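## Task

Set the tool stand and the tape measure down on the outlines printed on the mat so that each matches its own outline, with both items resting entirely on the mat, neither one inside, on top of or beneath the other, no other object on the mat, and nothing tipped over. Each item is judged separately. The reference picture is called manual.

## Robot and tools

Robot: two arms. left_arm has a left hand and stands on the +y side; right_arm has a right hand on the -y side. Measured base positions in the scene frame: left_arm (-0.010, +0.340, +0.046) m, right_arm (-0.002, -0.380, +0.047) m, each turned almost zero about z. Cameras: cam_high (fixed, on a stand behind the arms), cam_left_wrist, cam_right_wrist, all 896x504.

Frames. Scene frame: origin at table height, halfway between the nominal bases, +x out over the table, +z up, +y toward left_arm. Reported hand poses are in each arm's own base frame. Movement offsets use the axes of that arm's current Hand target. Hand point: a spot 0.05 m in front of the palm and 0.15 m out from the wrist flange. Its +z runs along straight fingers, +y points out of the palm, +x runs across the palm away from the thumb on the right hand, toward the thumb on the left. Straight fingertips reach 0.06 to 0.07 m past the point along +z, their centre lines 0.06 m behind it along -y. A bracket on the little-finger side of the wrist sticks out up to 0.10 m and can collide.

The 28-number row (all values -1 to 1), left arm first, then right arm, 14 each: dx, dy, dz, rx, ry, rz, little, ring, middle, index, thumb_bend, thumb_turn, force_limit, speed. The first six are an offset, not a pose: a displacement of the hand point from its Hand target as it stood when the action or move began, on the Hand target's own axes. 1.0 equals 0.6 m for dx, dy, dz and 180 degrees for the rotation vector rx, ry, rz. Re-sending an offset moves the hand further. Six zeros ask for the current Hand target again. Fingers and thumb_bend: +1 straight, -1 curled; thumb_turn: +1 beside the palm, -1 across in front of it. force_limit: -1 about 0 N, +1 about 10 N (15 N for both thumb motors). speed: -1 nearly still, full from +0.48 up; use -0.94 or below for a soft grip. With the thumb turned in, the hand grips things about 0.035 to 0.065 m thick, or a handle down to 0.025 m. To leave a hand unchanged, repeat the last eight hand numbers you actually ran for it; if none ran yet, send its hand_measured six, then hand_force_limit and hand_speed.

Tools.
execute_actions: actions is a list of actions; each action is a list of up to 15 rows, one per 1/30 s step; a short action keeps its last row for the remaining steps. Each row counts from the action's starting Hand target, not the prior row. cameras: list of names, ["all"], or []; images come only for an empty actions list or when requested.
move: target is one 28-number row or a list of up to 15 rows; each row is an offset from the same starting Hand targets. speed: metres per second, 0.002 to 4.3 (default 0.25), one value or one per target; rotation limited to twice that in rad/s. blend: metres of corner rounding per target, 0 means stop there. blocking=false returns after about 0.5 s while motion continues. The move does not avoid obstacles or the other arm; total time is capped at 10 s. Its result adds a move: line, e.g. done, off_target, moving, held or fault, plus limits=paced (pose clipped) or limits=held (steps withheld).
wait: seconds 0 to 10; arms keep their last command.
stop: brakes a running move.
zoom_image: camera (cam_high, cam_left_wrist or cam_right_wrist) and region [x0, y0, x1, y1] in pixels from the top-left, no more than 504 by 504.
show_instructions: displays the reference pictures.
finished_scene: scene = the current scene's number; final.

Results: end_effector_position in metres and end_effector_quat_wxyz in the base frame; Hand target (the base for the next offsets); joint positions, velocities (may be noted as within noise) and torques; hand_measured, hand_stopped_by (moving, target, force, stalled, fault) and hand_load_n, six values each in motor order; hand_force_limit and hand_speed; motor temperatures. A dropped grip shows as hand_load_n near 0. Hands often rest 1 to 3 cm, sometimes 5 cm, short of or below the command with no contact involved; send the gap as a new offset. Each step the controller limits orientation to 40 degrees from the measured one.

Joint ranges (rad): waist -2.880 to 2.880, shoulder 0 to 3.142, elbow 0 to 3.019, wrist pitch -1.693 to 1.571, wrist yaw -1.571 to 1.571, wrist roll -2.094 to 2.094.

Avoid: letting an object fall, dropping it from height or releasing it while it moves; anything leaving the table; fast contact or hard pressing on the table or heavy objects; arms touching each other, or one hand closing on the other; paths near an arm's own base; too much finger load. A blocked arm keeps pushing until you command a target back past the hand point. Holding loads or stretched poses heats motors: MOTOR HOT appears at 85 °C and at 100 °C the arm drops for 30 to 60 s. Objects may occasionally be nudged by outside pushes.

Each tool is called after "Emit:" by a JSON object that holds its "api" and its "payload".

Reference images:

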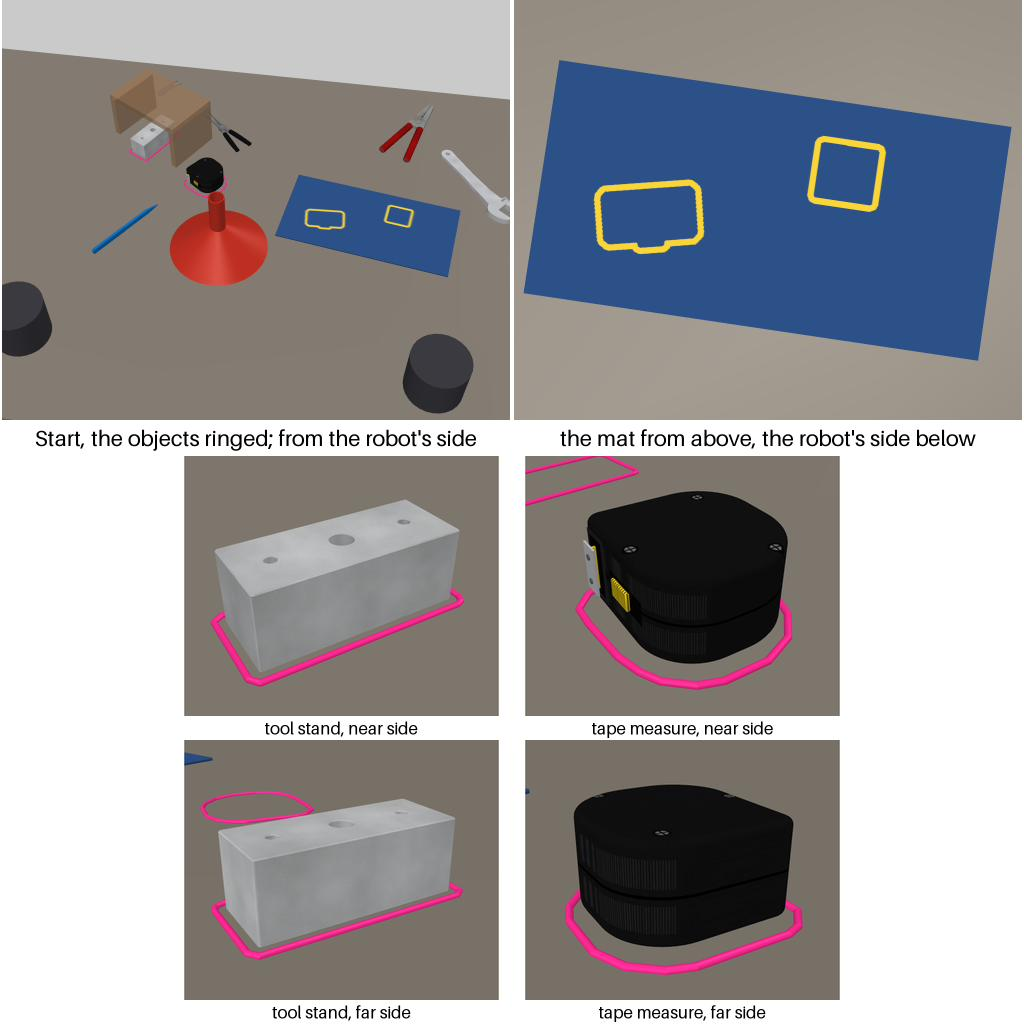

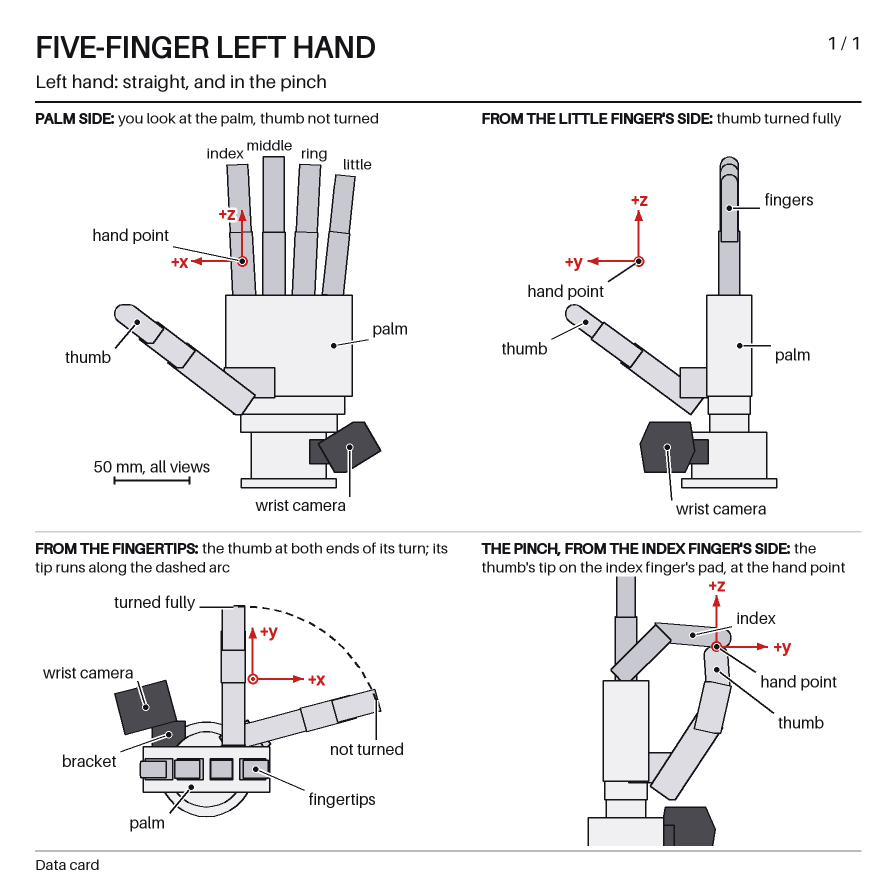

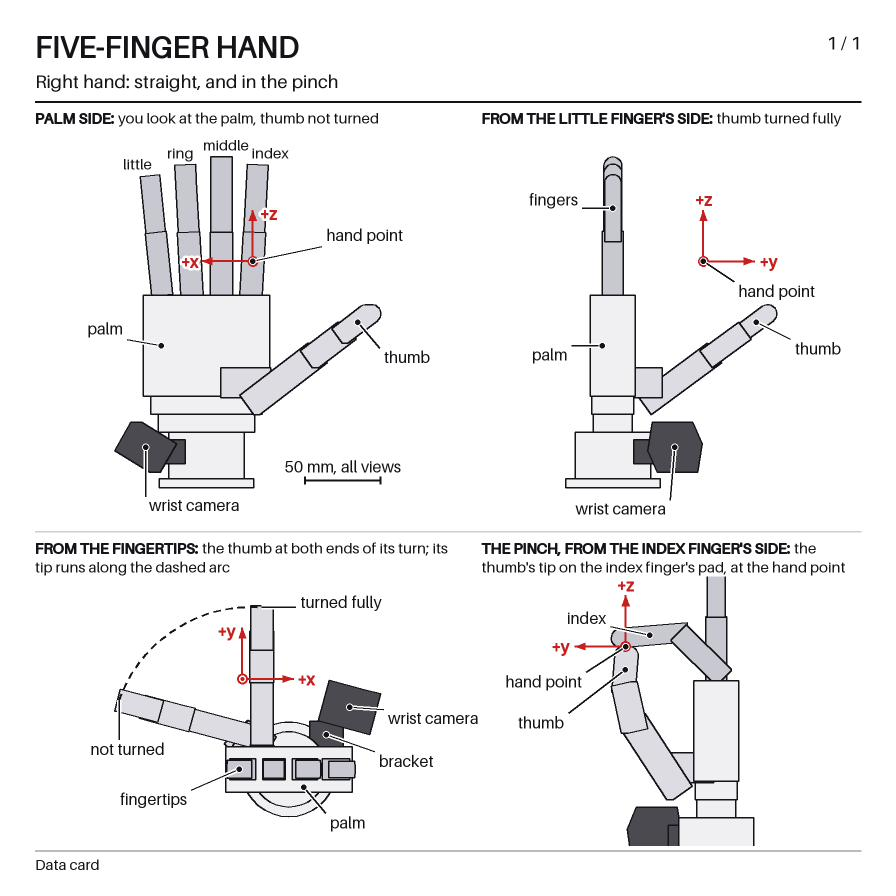

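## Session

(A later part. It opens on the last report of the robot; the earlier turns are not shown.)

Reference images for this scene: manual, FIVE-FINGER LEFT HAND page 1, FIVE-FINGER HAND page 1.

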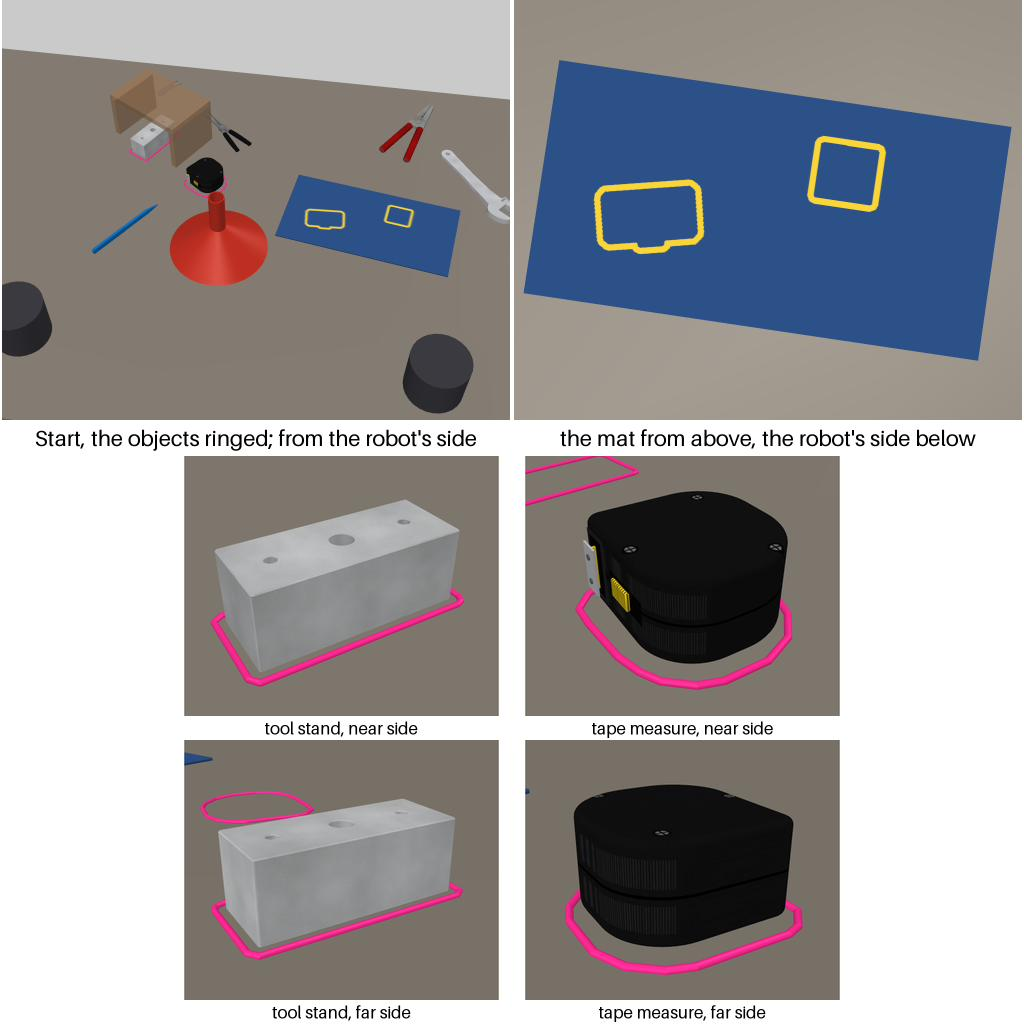

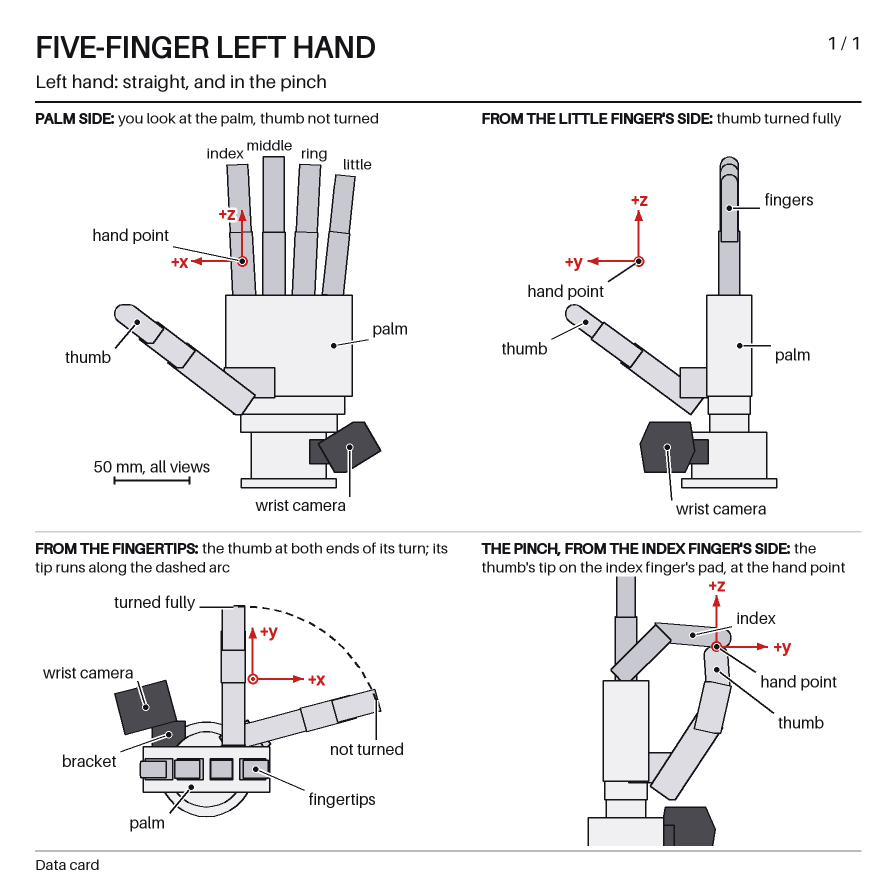

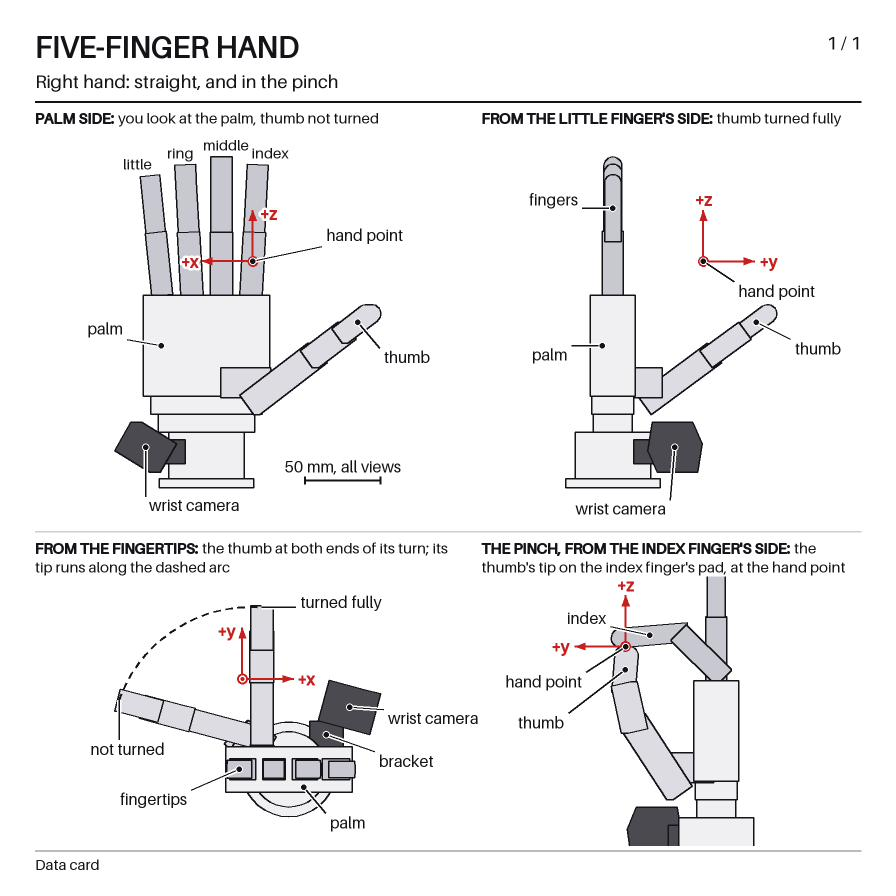

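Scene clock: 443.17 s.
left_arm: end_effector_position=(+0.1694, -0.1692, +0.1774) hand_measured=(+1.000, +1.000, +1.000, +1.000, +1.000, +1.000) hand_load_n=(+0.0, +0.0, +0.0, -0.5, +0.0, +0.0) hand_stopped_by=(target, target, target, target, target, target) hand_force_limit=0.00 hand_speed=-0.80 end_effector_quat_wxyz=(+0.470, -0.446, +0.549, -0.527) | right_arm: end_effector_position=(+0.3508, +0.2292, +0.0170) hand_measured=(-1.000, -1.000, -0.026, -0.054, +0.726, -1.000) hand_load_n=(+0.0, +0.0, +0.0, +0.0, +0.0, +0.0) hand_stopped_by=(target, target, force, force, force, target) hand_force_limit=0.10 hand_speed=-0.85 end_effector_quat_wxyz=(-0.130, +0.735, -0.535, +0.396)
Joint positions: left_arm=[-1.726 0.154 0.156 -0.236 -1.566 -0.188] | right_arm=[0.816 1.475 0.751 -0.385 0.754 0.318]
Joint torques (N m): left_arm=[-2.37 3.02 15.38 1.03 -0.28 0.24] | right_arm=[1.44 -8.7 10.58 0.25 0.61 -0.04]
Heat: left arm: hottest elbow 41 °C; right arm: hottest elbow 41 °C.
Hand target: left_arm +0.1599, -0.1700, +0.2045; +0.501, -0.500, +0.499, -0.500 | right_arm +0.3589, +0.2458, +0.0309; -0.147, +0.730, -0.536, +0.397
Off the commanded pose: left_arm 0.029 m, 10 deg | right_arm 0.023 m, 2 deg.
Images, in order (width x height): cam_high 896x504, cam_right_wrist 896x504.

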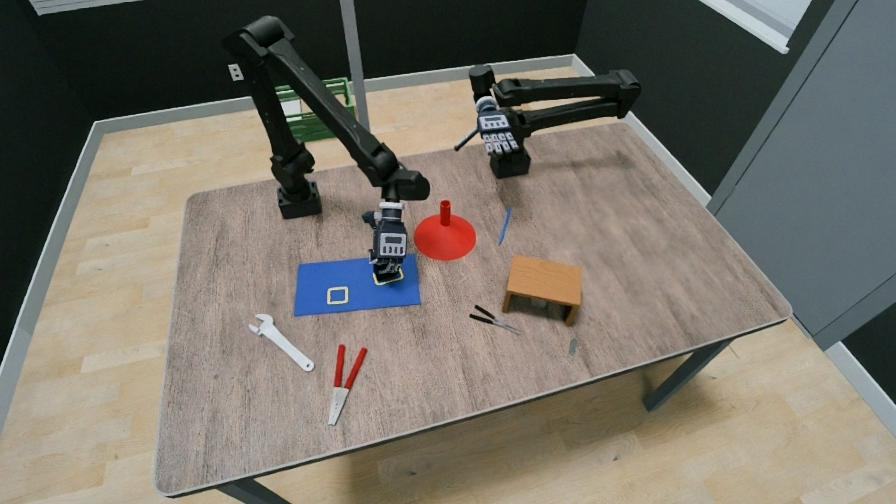

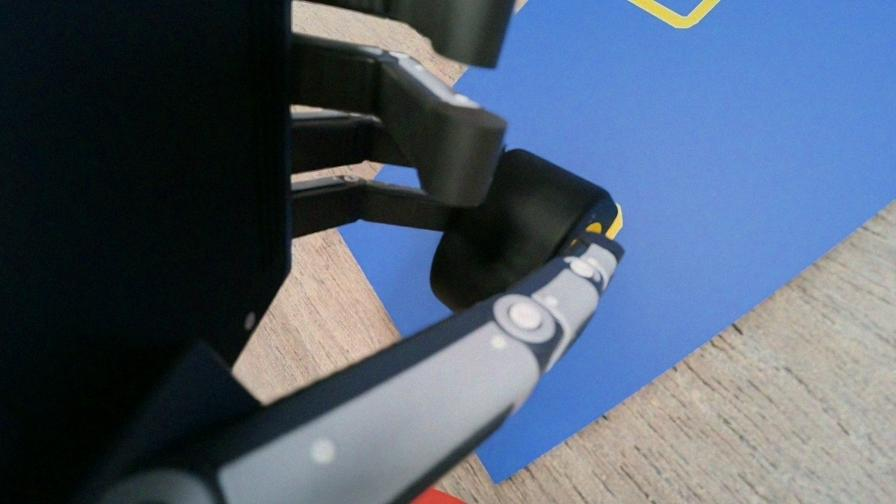

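Emit:
{"api": "move", "payload": {"target": [[0,0,0,0,0,0,1,1,1,1,1,1,0.0,-0.8,0,0,0,0,0,0,-1,-1,0.5,0.5,1,-1,0.1,-0.8],[0,0,0,0,0,0,1,1,1,1,1,1,0.0,-0.8,-0.0145,0.0545,0.0425,0,0,0,-1,-1,0.5,0.5,1,-1,0.1,-0.8]], "speed": 0.06, "cameras": ["cam_high","cam_right_wrist"]}}

Emit:
{"api": "zoom_image", "payload": {"camera": "cam_high", "region": [360, 242, 412, 288]}}

Scene clock: 452.87 s.
left_arm: end_effector_position=(+0.1694, -0.1692, +0.1774) hand_measured=(+1.000, +1.000, +1.000, +1.000, +1.000, +1.000) hand_load_n=(+0.0, +0.0, +0.0, +0.0, +0.0, +0.0) hand_stopped_by=(target, target, target, target, target, target) hand_force_limit=0.00 hand_speed=-0.80 end_effector_quat_wxyz=(+0.470, -0.446, +0.549, -0.527) | right_arm: end_effector_position=(+0.3554, +0.2341, -0.0058) hand_measured=(-1.000, -1.000, +0.500, +0.500, +1.000, -1.000) hand_load_n=(+0.0, +0.0, +0.0, +0.0, +0.0, +0.0) hand_stopped_by=(target, target, target, target, target, target) hand_force_limit=0.10 hand_speed=-0.80 end_effector_quat_wxyz=(-0.146, +0.728, -0.539, +0.398)
Joint positions: left_arm=[-1.726 0.154 0.156 -0.236 -1.566 -0.188] | right_arm=[0.816 1.529 0.72 -0.265 0.754 0.319]
Joint torques (N m): left_arm=[-2.32 2.78 15.35 1.09 -0.28 0.25] | right_arm=[0.56 -7.53 6.67 1.46 0.49 -0.12]
Heat: left arm: hottest elbow 41 °C; right arm: hottest elbow 42 °C.
Hand target: left_arm +0.1599, -0.1700, +0.2045; +0.501, -0.500, +0.499, -0.500 | right_arm +0.3551, +0.2358, -0.0099; -0.147, +0.730, -0.536, +0.397
Off the commanded pose: left_arm 0.029 m, 10 deg | right_arm 0.005 m, 0 deg.
joint sent to its limit (left arm) — joint 5 (wrist yaw), lower limit. The joint targets are off in position and orientation.
move: off_target (left_arm)
Images, in order (width x height): cam_high 896x504, cam_right_wrist 896x504.

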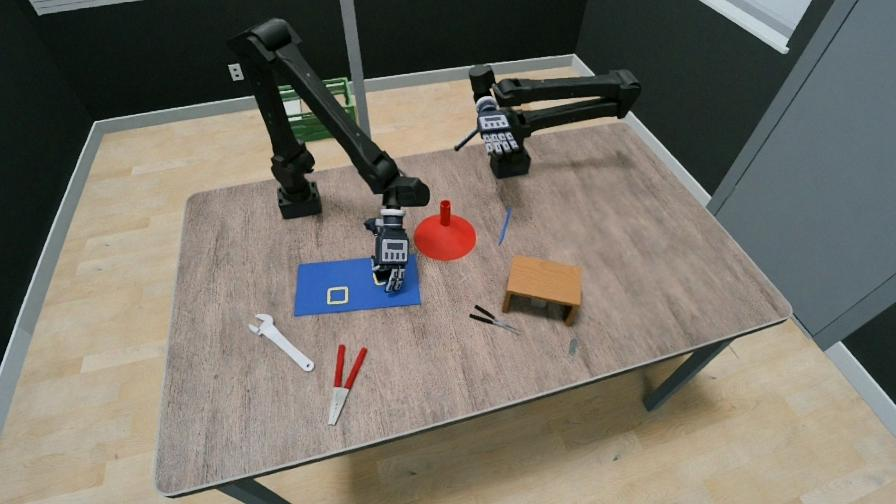

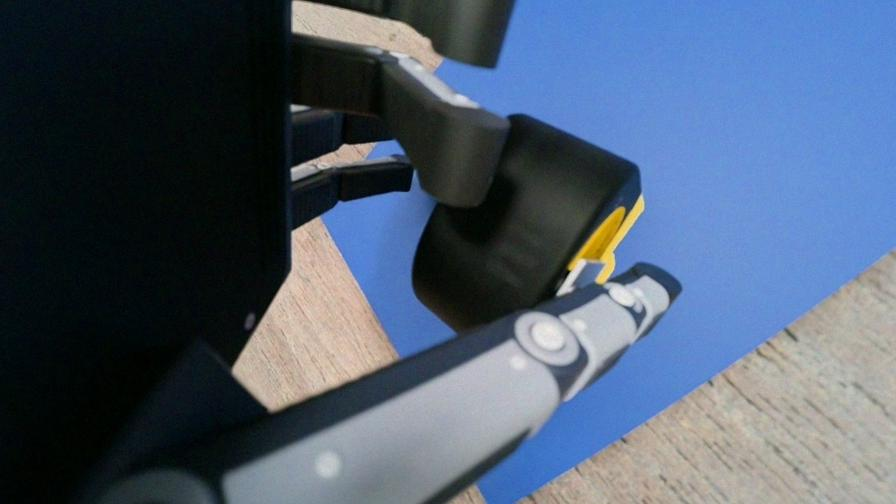

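Scaled by 9.692 from the camera's 896x504 image, which has a finer 1280x720 frame.

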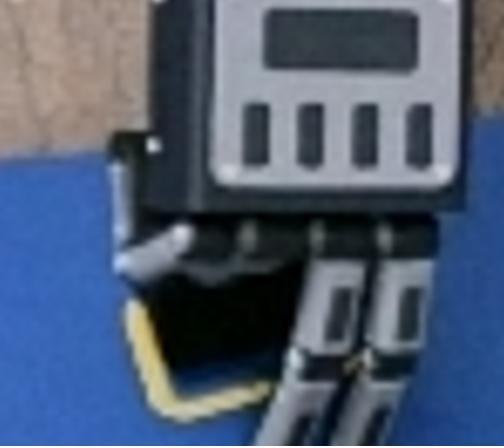

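Emit:
{"api": "move", "payload": {"target": [[0,0,0,0,0,0,1,1,1,1,1,1,0.0,-0.8,0,0,0,0,0,0,-1,-1,-0.4,-0.4,-0.3,-1,0.2,-0.8]], "speed": 0.06, "cameras": ["cam_high","cam_right_wrist"]}}

Emit:
{"api": "zoom_image", "payload": {"camera": "cam_high", "region": [360, 242, 412, 288]}}

Scene clock: 455.67 s.
left_arm: end_effector_position=(+0.1694, -0.1692, +0.1774) hand_measured=(+1.000, +1.000, +1.000, +1.000, +1.000, +1.000) hand_load_n=(+0.0, +0.0, +0.0, +0.0, +0.0, +0.0) hand_stopped_by=(target, target, target, target, target, target) hand_force_limit=0.00 hand_speed=-0.80 end_effector_quat_wxyz=(+0.470, -0.446, +0.549, -0.527) | right_arm: end_effector_position=(+0.3553, +0.2341, -0.0060) hand_measured=(-1.000, -1.000, -0.050, -0.088, +0.720, -1.000) hand_load_n=(-0.5, +0.0, +5.0, +7.0, +12.5, +0.0) hand_stopped_by=(target, target, force, force, force, target) hand_force_limit=0.20 hand_speed=-0.80 end_effector_quat_wxyz=(-0.146, +0.728, -0.539, +0.398)
Joint positions: left_arm=[-1.726 0.154 0.156 -0.236 -1.566 -0.188] | right_arm=[0.816 1.529 0.72 -0.265 0.753 0.319]
Joint torques (N m): left_arm=[-2.43 2.84 15.42 1.1 -0.28 0.26] | right_arm=[0.67 -8.06 6.68 1.54 0.49 -0.14]
Heat: left arm: hottest elbow 41 °C; right arm: hottest elbow 41 °C.
Hand target: left_arm +0.1599, -0.1700, +0.2045; +0.501, -0.500, +0.499, -0.500 | right_arm +0.3551, +0.2358, -0.0099; -0.147, +0.730, -0.536, +0.397
Off the commanded pose: left_arm 0.029 m, 10 deg | right_arm 0.004 m, 0 deg.
joint sent to its limit (left arm) — joint 5 (wrist yaw), lower limit. The joint targets are off in position and orientation.
move: off_target (left_arm)
Images, in order (width x height): cam_high 896x504, cam_right_wrist 896x504.

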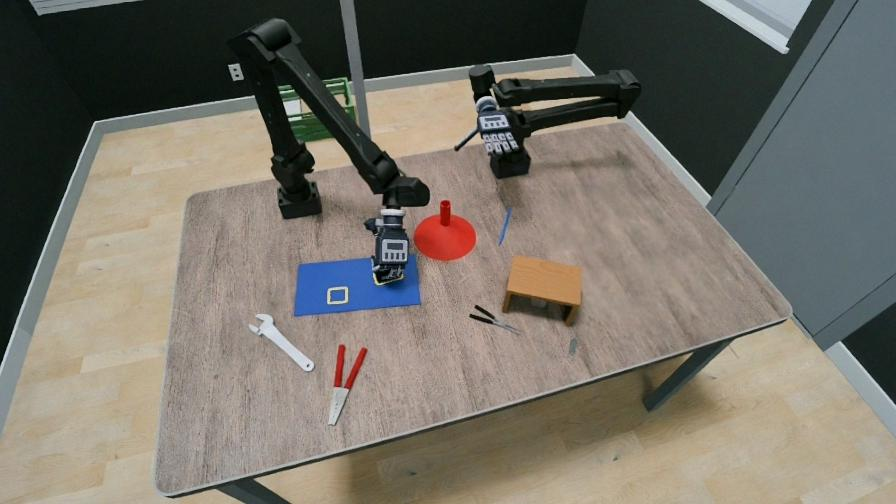

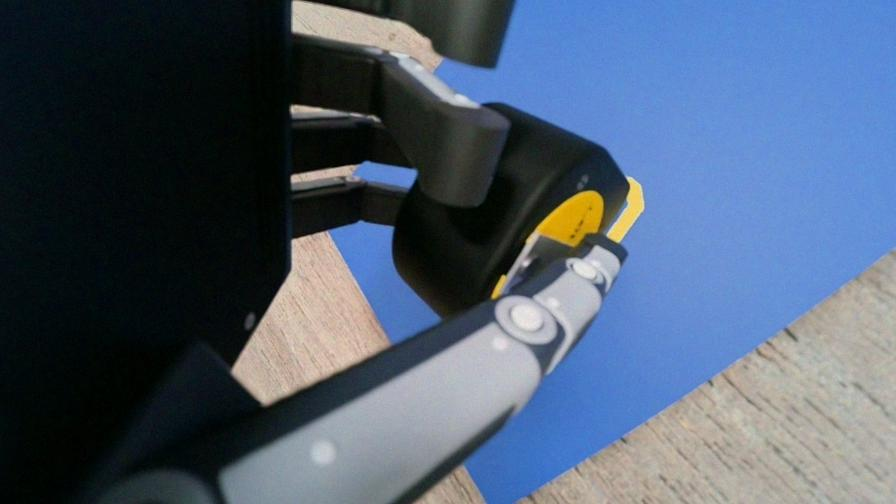

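Scaled by 9.692 from the camera's 896x504 image, which has a finer 1280x720 frame.

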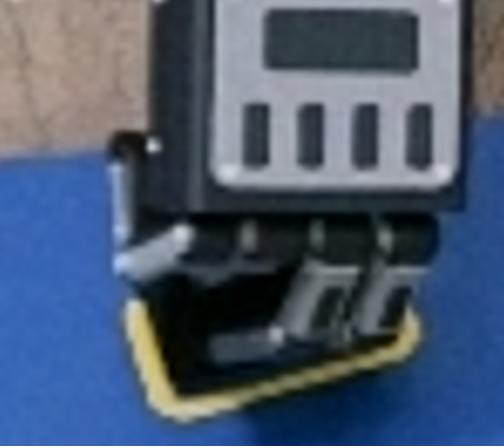

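Emit:
{"api": "move", "payload": {"target": [[0,0,0,0,0,0,1,1,1,1,1,1,0.0,-0.8,0,0,0,0,0,0,-1,-1,0.15,0.15,1,-1,0.1,-0.85],[0,0,0,0,0,0,1,1,1,1,1,1,0.0,-0.8,0,0,0,0,0,0,-1,-1,1,1,1,-1,0.1,-0.7],[0,0,0,0,0,0,1,1,1,1,1,1,0.0,-0.8,0,0,-0.22,0,0,0,-1,-1,1,1,1,-1,0.1,-0.7]], "speed": 0.12, "cameras": ["cam_high","cam_right_wrist"]}}

Emit:
{"api": "zoom_image", "payload": {"camera": "cam_high", "region": [368, 258, 408, 290]}}

Scene clock: 463.67 s.
left_arm: end_effector_position=(+0.1694, -0.1692, +0.1774) hand_measured=(+1.000, +1.000, +1.000, +1.000, +1.000, +1.000) hand_load_n=(+0.0, +0.0, +0.0, +0.0, -0.5, +0.0) hand_stopped_by=(target, target, target, target, target, target) hand_force_limit=0.00 hand_speed=-0.80 end_effector_quat_wxyz=(+0.470, -0.446, +0.549, -0.527) | right_arm: end_effector_position=(+0.2531, +0.2459, +0.0603) hand_measured=(-1.000, -1.000, +1.000, +1.000, +1.000, -1.000) hand_load_n=(+0.0, +0.0, +0.0, +0.0, +0.0, +0.5) hand_stopped_by=(target, target, target, target, target, target) hand_force_limit=0.10 hand_speed=-0.70 end_effector_quat_wxyz=(-0.129, +0.734, -0.534, +0.399)
Joint positions: left_arm=[-1.726 0.154 0.156 -0.236 -1.566 -0.188] | right_arm=[1.074 1.312 0.747 -0.797 0.847 0.666]
Joint torques (N m): left_arm=[-2.37 3.02 15.39 1.06 -0.29 0.24] | right_arm=[1.85 -6.65 11.59 -0.08 0.76 -0.05]
Heat: left arm: hottest elbow 41 °C; right arm: hottest elbow 41 °C.
Hand target: left_arm +0.1599, -0.1700, +0.2045; +0.501, -0.500, +0.499, -0.500 | right_arm +0.2577, +0.2637, +0.0748; -0.147, +0.730, -0.536, +0.397
Off the commanded pose: left_arm 0.029 m, 10 deg | right_arm 0.023 m, 2 deg.
joint sent to its limit (left arm) — joint 5 (wrist yaw), lower limit. The joint targets are off in position and orientation.
move: off_target (left_arm, right_arm)
Images, in order (width x height): cam_high 896x504, cam_right_wrist 896x504.

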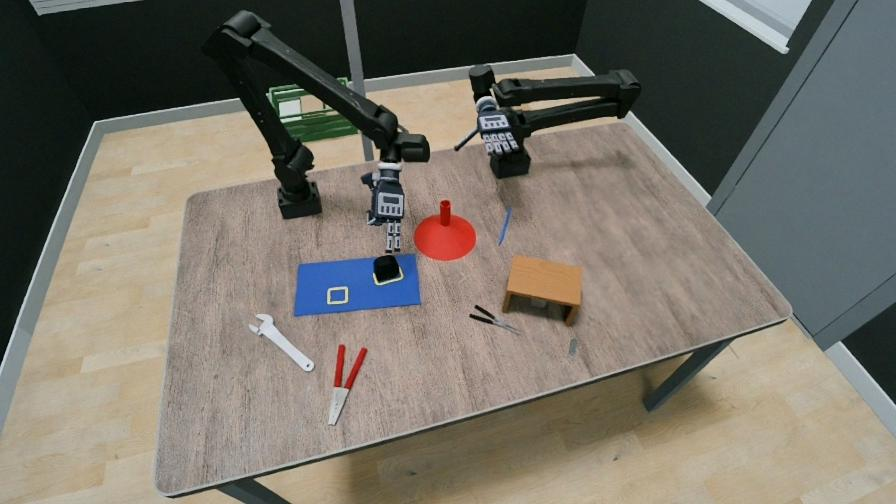

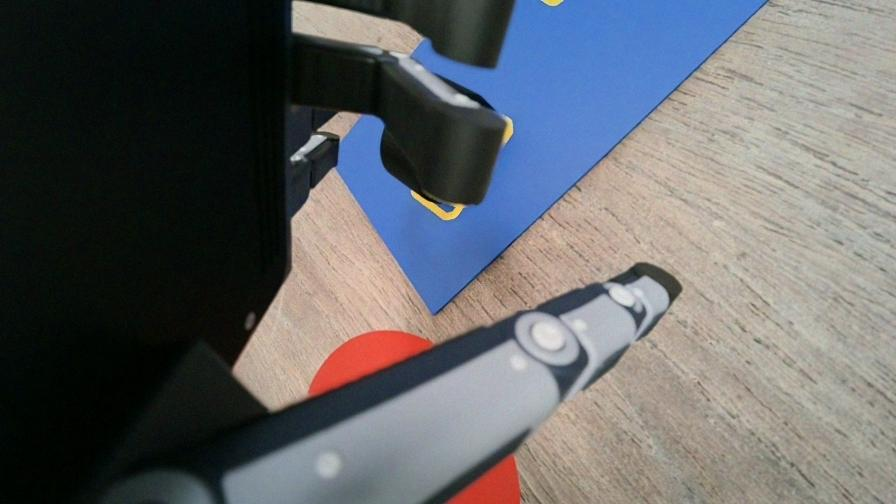

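Scaled by 12.600 from the camera's 896x504 image, which has a finer 1280x720 frame.

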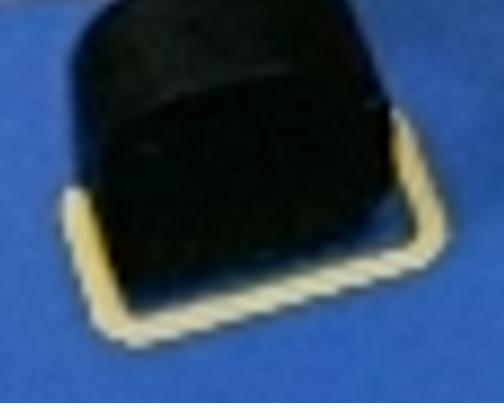

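Emit:
{"api": "move", "payload": {"target": [[0,0,0,0,0,0,1,1,1,1,1,1,0.0,-0.8,0,0,0.02,0,0,0,-1,-1,0.5,0.5,1,-1,0.1,-0.6],[0,0,0,0,0,0,1,1,1,1,1,1,0.0,-0.8,0.004,-0.009,0.2313,-0.0059,0.0089,0.0089,-1,-1,0.5,0.5,1,-1,0.1,-0.6]], "speed": 0.1}}

Scene clock: 477.30 s.
left_arm: end_effector_position=(+0.1694, -0.1692, +0.1774) hand_measured=(+1.000, +1.000, +1.000, +1.000, +1.000, +1.000) hand_load_n=(+0.0, +0.0, +0.0, +0.0, +0.0, +0.0) hand_stopped_by=(target, target, target, target, target, target) hand_force_limit=0.00 hand_speed=-0.80 end_effector_quat_wxyz=(+0.470, -0.446, +0.549, -0.527) | right_arm: end_effector_position=(+0.3593, +0.2372, -0.0065) hand_measured=(-1.000, -1.000, +0.500, +0.500, +1.000, -1.000) hand_load_n=(+0.0, +0.0, +0.0, +0.0, +0.0, +0.0) hand_stopped_by=(target, target, target, target, target, target) hand_force_limit=0.10 hand_speed=-0.60 end_effector_quat_wxyz=(-0.140, +0.720, -0.550, +0.400)
Joint positions: left_arm=[-1.726 0.154 0.156 -0.236 -1.566 -0.188] | right_arm=[0.817 1.55 0.747 -0.298 0.768 0.358]
Joint torques (N m): left_arm=[-2.37 2.78 15.36 1.05 -0.29 0.25] | right_arm=[-0.85 -8.41 6.86 1.4 0.43 -0.18]
Heat: left arm: hottest elbow 41 °C; right arm: hottest elbow 41 °C.
Hand target: left_arm +0.1599, -0.1700, +0.2045; +0.501, -0.500, +0.499, -0.500 | right_arm +0.3639, +0.2343, -0.0099; -0.138, +0.718, -0.552, +0.400
Off the commanded pose: left_arm 0.029 m, 10 deg | right_arm 0.006 m, 0 deg.
joint sent to its limit (left arm) — joint 5 (wrist yaw), lower limit. The joint targets are off in position and orientation.
move: off_target (left_arm)

Emit:
{"api": "move", "payload": {"target": [[0,0,0,0,0,0,1,1,1,1,1,1,0.0,-0.8,0,0,0,0,0,0,-1,-1,-0.4,-0.4,-0.3,-1,0.1,-0.85],[0,0,0,0,0,0,1,1,1,1,1,1,0.0,-0.8,0,0,0,0,0,0,-1,-1,0.15,0.15,1,-1,0.1,-0.85],[0,0,0,0,0,0,1,1,1,1,1,1,0.0,-0.8,0,0,0,0,0,0,-1,-1,1,1,1,-1,0.1,-0.7],[0,0,0,0,0,0,1,1,1,1,1,1,0.0,-0.8,0,0,-0.22,0,0,0,-1,-1,1,1,1,-1,0.1,-0.7]], "speed": 0.12, "cameras": ["cam_high"]}}

Emit:
{"api": "zoom_image", "payload": {"camera": "cam_high", "region": [368, 258, 408, 290]}}

Scene clock: 486.83 s.
left_arm: end_effector_position=(+0.1694, -0.1692, +0.1774) hand_measured=(+1.000, +1.000, +1.000, +1.000, +1.000, +1.000) hand_load_n=(+0.0, +0.0, +0.0, +0.0, +0.5, +0.0) hand_stopped_by=(target, target, target, target, target, target) hand_force_limit=0.00 hand_speed=-0.80 end_effector_quat_wxyz=(+0.470, -0.446, +0.549, -0.527) | right_arm: end_effector_position=(+0.2630, +0.2488, +0.0609) hand_measured=(-1.000, -1.000, +1.000, +1.000, +1.000, -1.000) hand_load_n=(+0.5, +0.0, +0.0, +0.0, +0.0, +0.0) hand_stopped_by=(target, target, target, target, target, target) hand_force_limit=0.10 hand_speed=-0.70 end_effector_quat_wxyz=(-0.121, +0.722, -0.549, +0.402)
Joint positions: left_arm=[-1.726 0.154 0.156 -0.236 -1.566 -0.188] | right_arm=[1.054 1.347 0.782 -0.822 0.852 0.7]
Joint torques (N m): left_arm=[-2.37 2.78 15.39 1.06 -0.29 0.25] | right_arm=[1.73 -7.36 11.37 -0.01 0.77 -0.03]
Heat: left arm: hottest elbow 41 °C; right arm: hottest elbow 41 °C.
Hand target: left_arm +0.1599, -0.1700, +0.2045; +0.501, -0.500, +0.499, -0.500 | right_arm +0.2678, +0.2665, +0.0749; -0.138, +0.718, -0.552, +0.400
Off the commanded pose: left_arm 0.029 m, 10 deg | right_arm 0.023 m, 2 deg.
joint sent to its limit (left arm) — joint 5 (wrist yaw), lower limit. The joint targets are off in position and orientation.
move: off_target (left_arm, right_arm)
Images, in order (width x height): cam_high 896x504.

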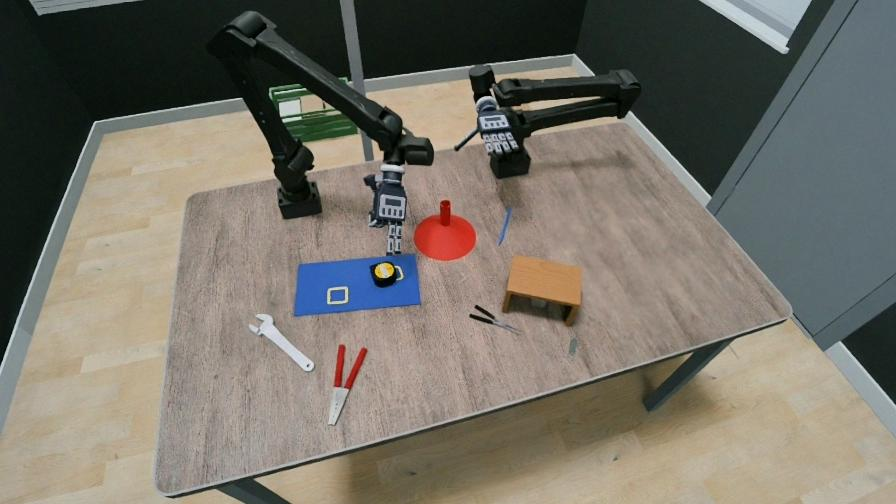

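Scaled by 12.600 from the camera's 896x504 image, which has a finer 1280x720 frame.

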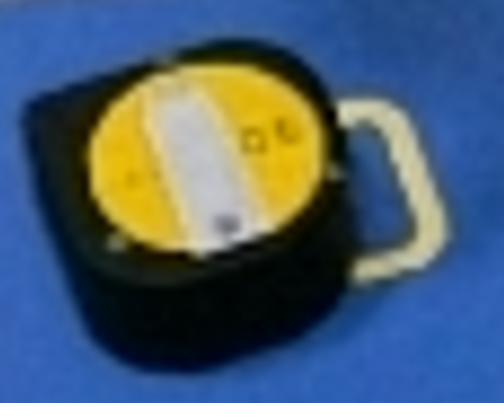

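Emit:
{"api": "move", "payload": {"target": [[0,0,0,0,0,0,1,1,1,1,1,1,0.0,-0.8,0.0703,-0.1067,-0.1067,0,0,0,-1,-1,1,1,1,-1,0.1,-0.7],[0,0,0,0,0,0,1,1,1,1,1,1,0.0,-0.8,0.1547,-0.1703,0.025,0.1086,-0.4228,-0.2688,-1,-1,0.55,0.55,1,-1,0.1,-0.7]], "speed": 0.25, "blend": [0.03,0], "cameras": ["cam_high","cam_right_wrist"]}}

Emit:
{"api": "zoom_image", "payload": {"camera": "cam_high", "region": [330, 210, 420, 300]}}

Scene clock: 510.30 s.
left_arm: end_effector_position=(+0.1694, -0.1692, +0.1774) hand_measured=(+1.000, +1.000, +1.000, +1.000, +1.000, +1.000) hand_load_n=(+0.0, +0.0, +0.0, -0.5, +0.0, +0.0) hand_stopped_by=(target, target, target, target, target, target) hand_force_limit=0.00 hand_speed=-0.80 end_effector_quat_wxyz=(+0.470, -0.446, +0.549, -0.527) | right_arm: end_effector_position=(+0.3381, +0.2153, +0.1577) hand_measured=(-1.000, -1.000, +0.550, +0.550, +1.000, -1.000) hand_load_n=(+0.0, +0.0, +0.0, +0.0, +0.0, +0.0) hand_stopped_by=(target, target, target, target, target, target) hand_force_limit=0.10 hand_speed=-0.70 end_effector_quat_wxyz=(-0.378, +0.925, +0.031, -0.027)
Joint positions: left_arm=[-1.726 0.154 0.156 -0.236 -1.566 -0.188] | right_arm=[0.318 1.384 1.105 -1.085 -0.756 -1.238]
Joint torques (N m): left_arm=[-2.49 2.84 15.39 1.1 -0.3 0.24] | right_arm=[-1.2 -7.47 13.01 -0.02 -0.65 -0.17]
Heat: left arm: hottest elbow 42 °C; right arm: hottest elbow 41 °C.
Hand target: left_arm +0.1599, -0.1700, +0.2045; +0.501, -0.500, +0.499, -0.500 | right_arm +0.3550, +0.2148, +0.1699; -0.382, +0.923, +0.032, -0.013
Off the commanded pose: left_arm 0.029 m, 10 deg | right_arm 0.021 m, 2 deg.
joint sent to its limit (left arm) — joint 5 (wrist yaw), lower limit. The joint targets are off in position and orientation.
move: off_target (left_arm, right_arm); target 2's new numbers were sent with right_arm's hand 0.021 m and 2 deg from that target
Images, in order (width x height): cam_high 896x504, cam_right_wrist 896x504.

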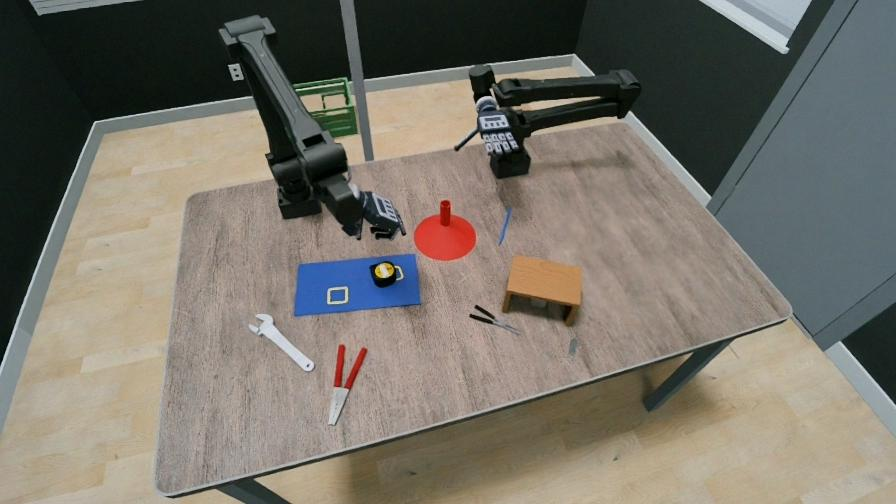

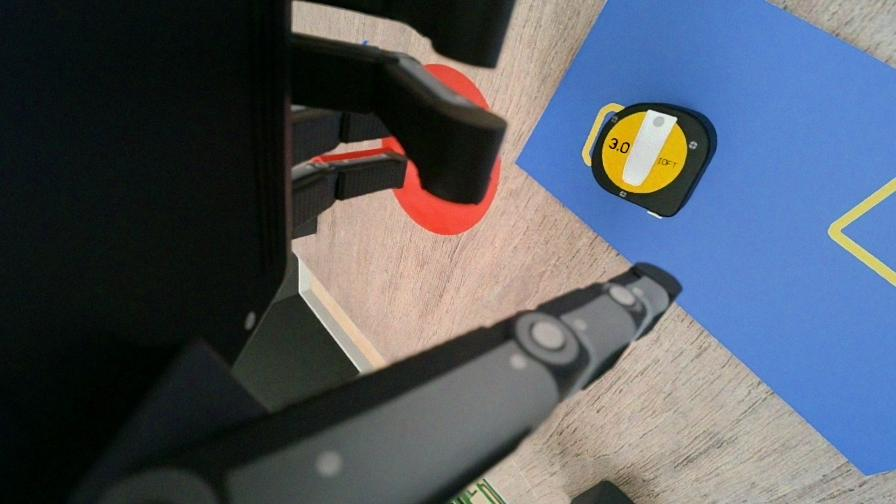

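Scaled by 5.600 from the camera's 896x504 image, which has a finer 1280x720 frame.

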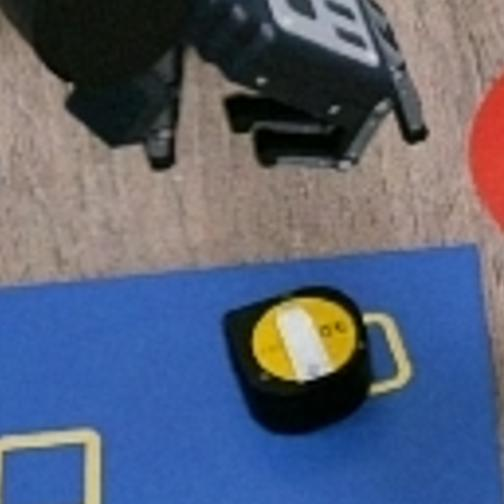

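Emit:
{"api": "move", "payload": {"target": [0,0,0,0,0,0,1,1,1,1,1,1,0.0,-0.8,0.0027,0.1603,0.146,0,0,0,-1,-1,0.55,0.55,1,-1,0.1,-0.7], "speed": 0.15, "cameras": ["cam_high","cam_right_wrist"]}}

Emit:
{"api": "zoom_image", "payload": {"camera": "cam_high", "region": [340, 230, 420, 300]}}

Scene clock: 514.63 s.
left_arm: end_effector_position=(+0.1694, -0.1692, +0.1774) hand_measured=(+1.000, +1.000, +1.000, +1.000, +1.000, +1.000) hand_load_n=(+0.0, +0.0, +0.0, +0.0, +0.0, +0.0) hand_stopped_by=(target, target, target, target, target, target) hand_force_limit=0.00 hand_speed=-0.80 end_effector_quat_wxyz=(+0.470, -0.446, +0.549, -0.527) | right_arm: end_effector_position=(+0.3512, +0.2135, +0.0434) hand_measured=(-1.000, -1.000, +0.550, +0.550, +1.000, -1.000) hand_load_n=(+0.5, +0.0, +0.0, +0.0, +0.0, +0.0) hand_stopped_by=(target, target, target, target, target, target) hand_force_limit=0.10 hand_speed=-0.70 end_effector_quat_wxyz=(-0.381, +0.924, +0.035, -0.019)
Joint positions: left_arm=[-1.726 0.154 0.156 -0.236 -1.566 -0.188] | right_arm=[0.304 1.542 0.943 -0.762 -0.759 -1.258]
Joint torques (N m): left_arm=[-2.37 3.02 15.38 1.03 -0.29 0.25] | right_arm=[-0.85 -9.35 7.57 1.06 -0.63 -0.16]
Heat: left arm: hottest elbow 42 °C; right arm: hottest elbow 42 °C.
Hand target: left_arm +0.1599, -0.1700, +0.2045; +0.501, -0.500, +0.499, -0.500 | right_arm +0.3570, +0.2089, +0.0398; -0.382, +0.923, +0.032, -0.013
Off the commanded pose: left_arm 0.029 m, 10 deg | right_arm 0.008 m, 1 deg.
joint sent to its limit (left arm) — joint 5 (wrist yaw), lower limit. The joint targets are off in position and orientation.
move: off_target (left_arm)
Images, in order (width x height): cam_high 896x504, cam_right_wrist 896x504.

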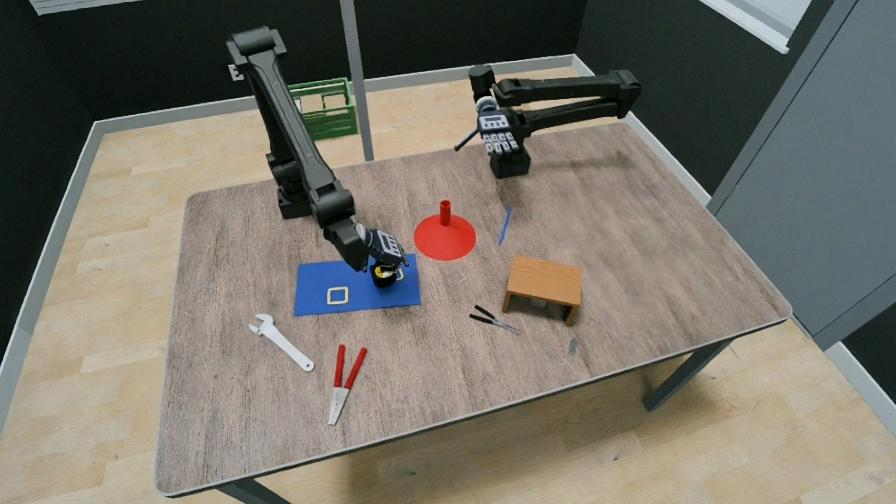

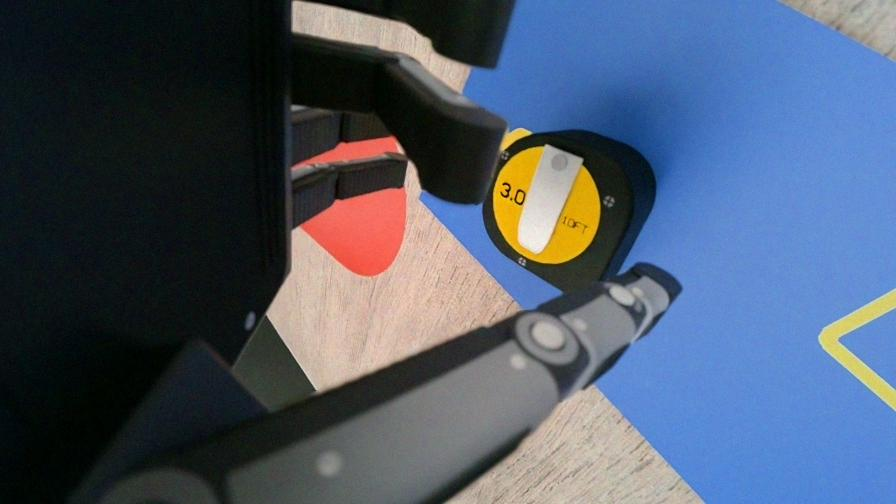

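Scaled by 6.300 from the camera's 896x504 image, which has a finer 1280x720 frame.

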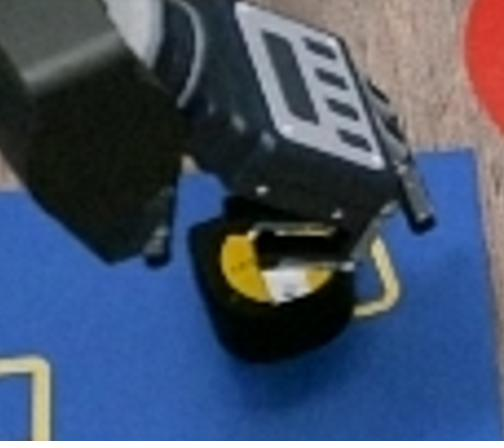

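Emit:
{"api": "move", "payload": {"target": [0,0,0,0,0,0,1,1,1,1,1,1,0.0,-0.8,-0.003,0.017,-0.017,0,0,0,-1,-1,0.55,0.55,1,-1,0.1,-0.7], "speed": 0.1}}

Scene clock: 520.57 s.
left_arm: end_effector_position=(+0.1694, -0.1692, +0.1774) hand_measured=(+1.000, +1.000, +1.000, +1.000, +1.000, +1.000) hand_load_n=(+0.0, +0.0, +0.0, +0.0, +0.0, -0.5) hand_stopped_by=(target, target, target, target, target, target) hand_force_limit=0.00 hand_speed=-0.80 end_effector_quat_wxyz=(+0.470, -0.446, +0.549, -0.527) | right_arm: end_effector_position=(+0.3574, +0.2007, +0.0419) hand_measured=(-1.000, -1.000, +0.550, +0.550, +1.000, -1.000) hand_load_n=(+0.0, +0.0, +0.0, +0.0, +0.0, +0.0) hand_stopped_by=(target, target, target, target, target, target) hand_force_limit=0.10 hand_speed=-0.70 end_effector_quat_wxyz=(-0.383, +0.923, +0.038, -0.010)
Joint positions: left_arm=[-1.726 0.154 0.156 -0.236 -1.566 -0.188] | right_arm=[0.27 1.542 0.94 -0.769 -0.766 -1.303]
Joint torques (N m): left_arm=[-2.32 2.96 15.38 1.09 -0.3 0.25] | right_arm=[-0.73 -9.76 7.39 0.01 -0.66 -0.13]
Heat: left arm: hottest elbow 42 °C; right arm: hottest elbow 42 °C.
Hand target: left_arm +0.1599, -0.1700, +0.2045; +0.501, -0.500, +0.499, -0.500 | right_arm +0.3563, +0.1945, +0.0398; -0.382, +0.923, +0.032, -0.013
Off the commanded pose: left_arm 0.029 m, 10 deg | right_arm 0.007 m, 1 deg.
joint sent to its limit (left arm) — joint 5 (wrist yaw), lower limit. The joint targets are off in position and orientation.
move: off_target (left_arm)


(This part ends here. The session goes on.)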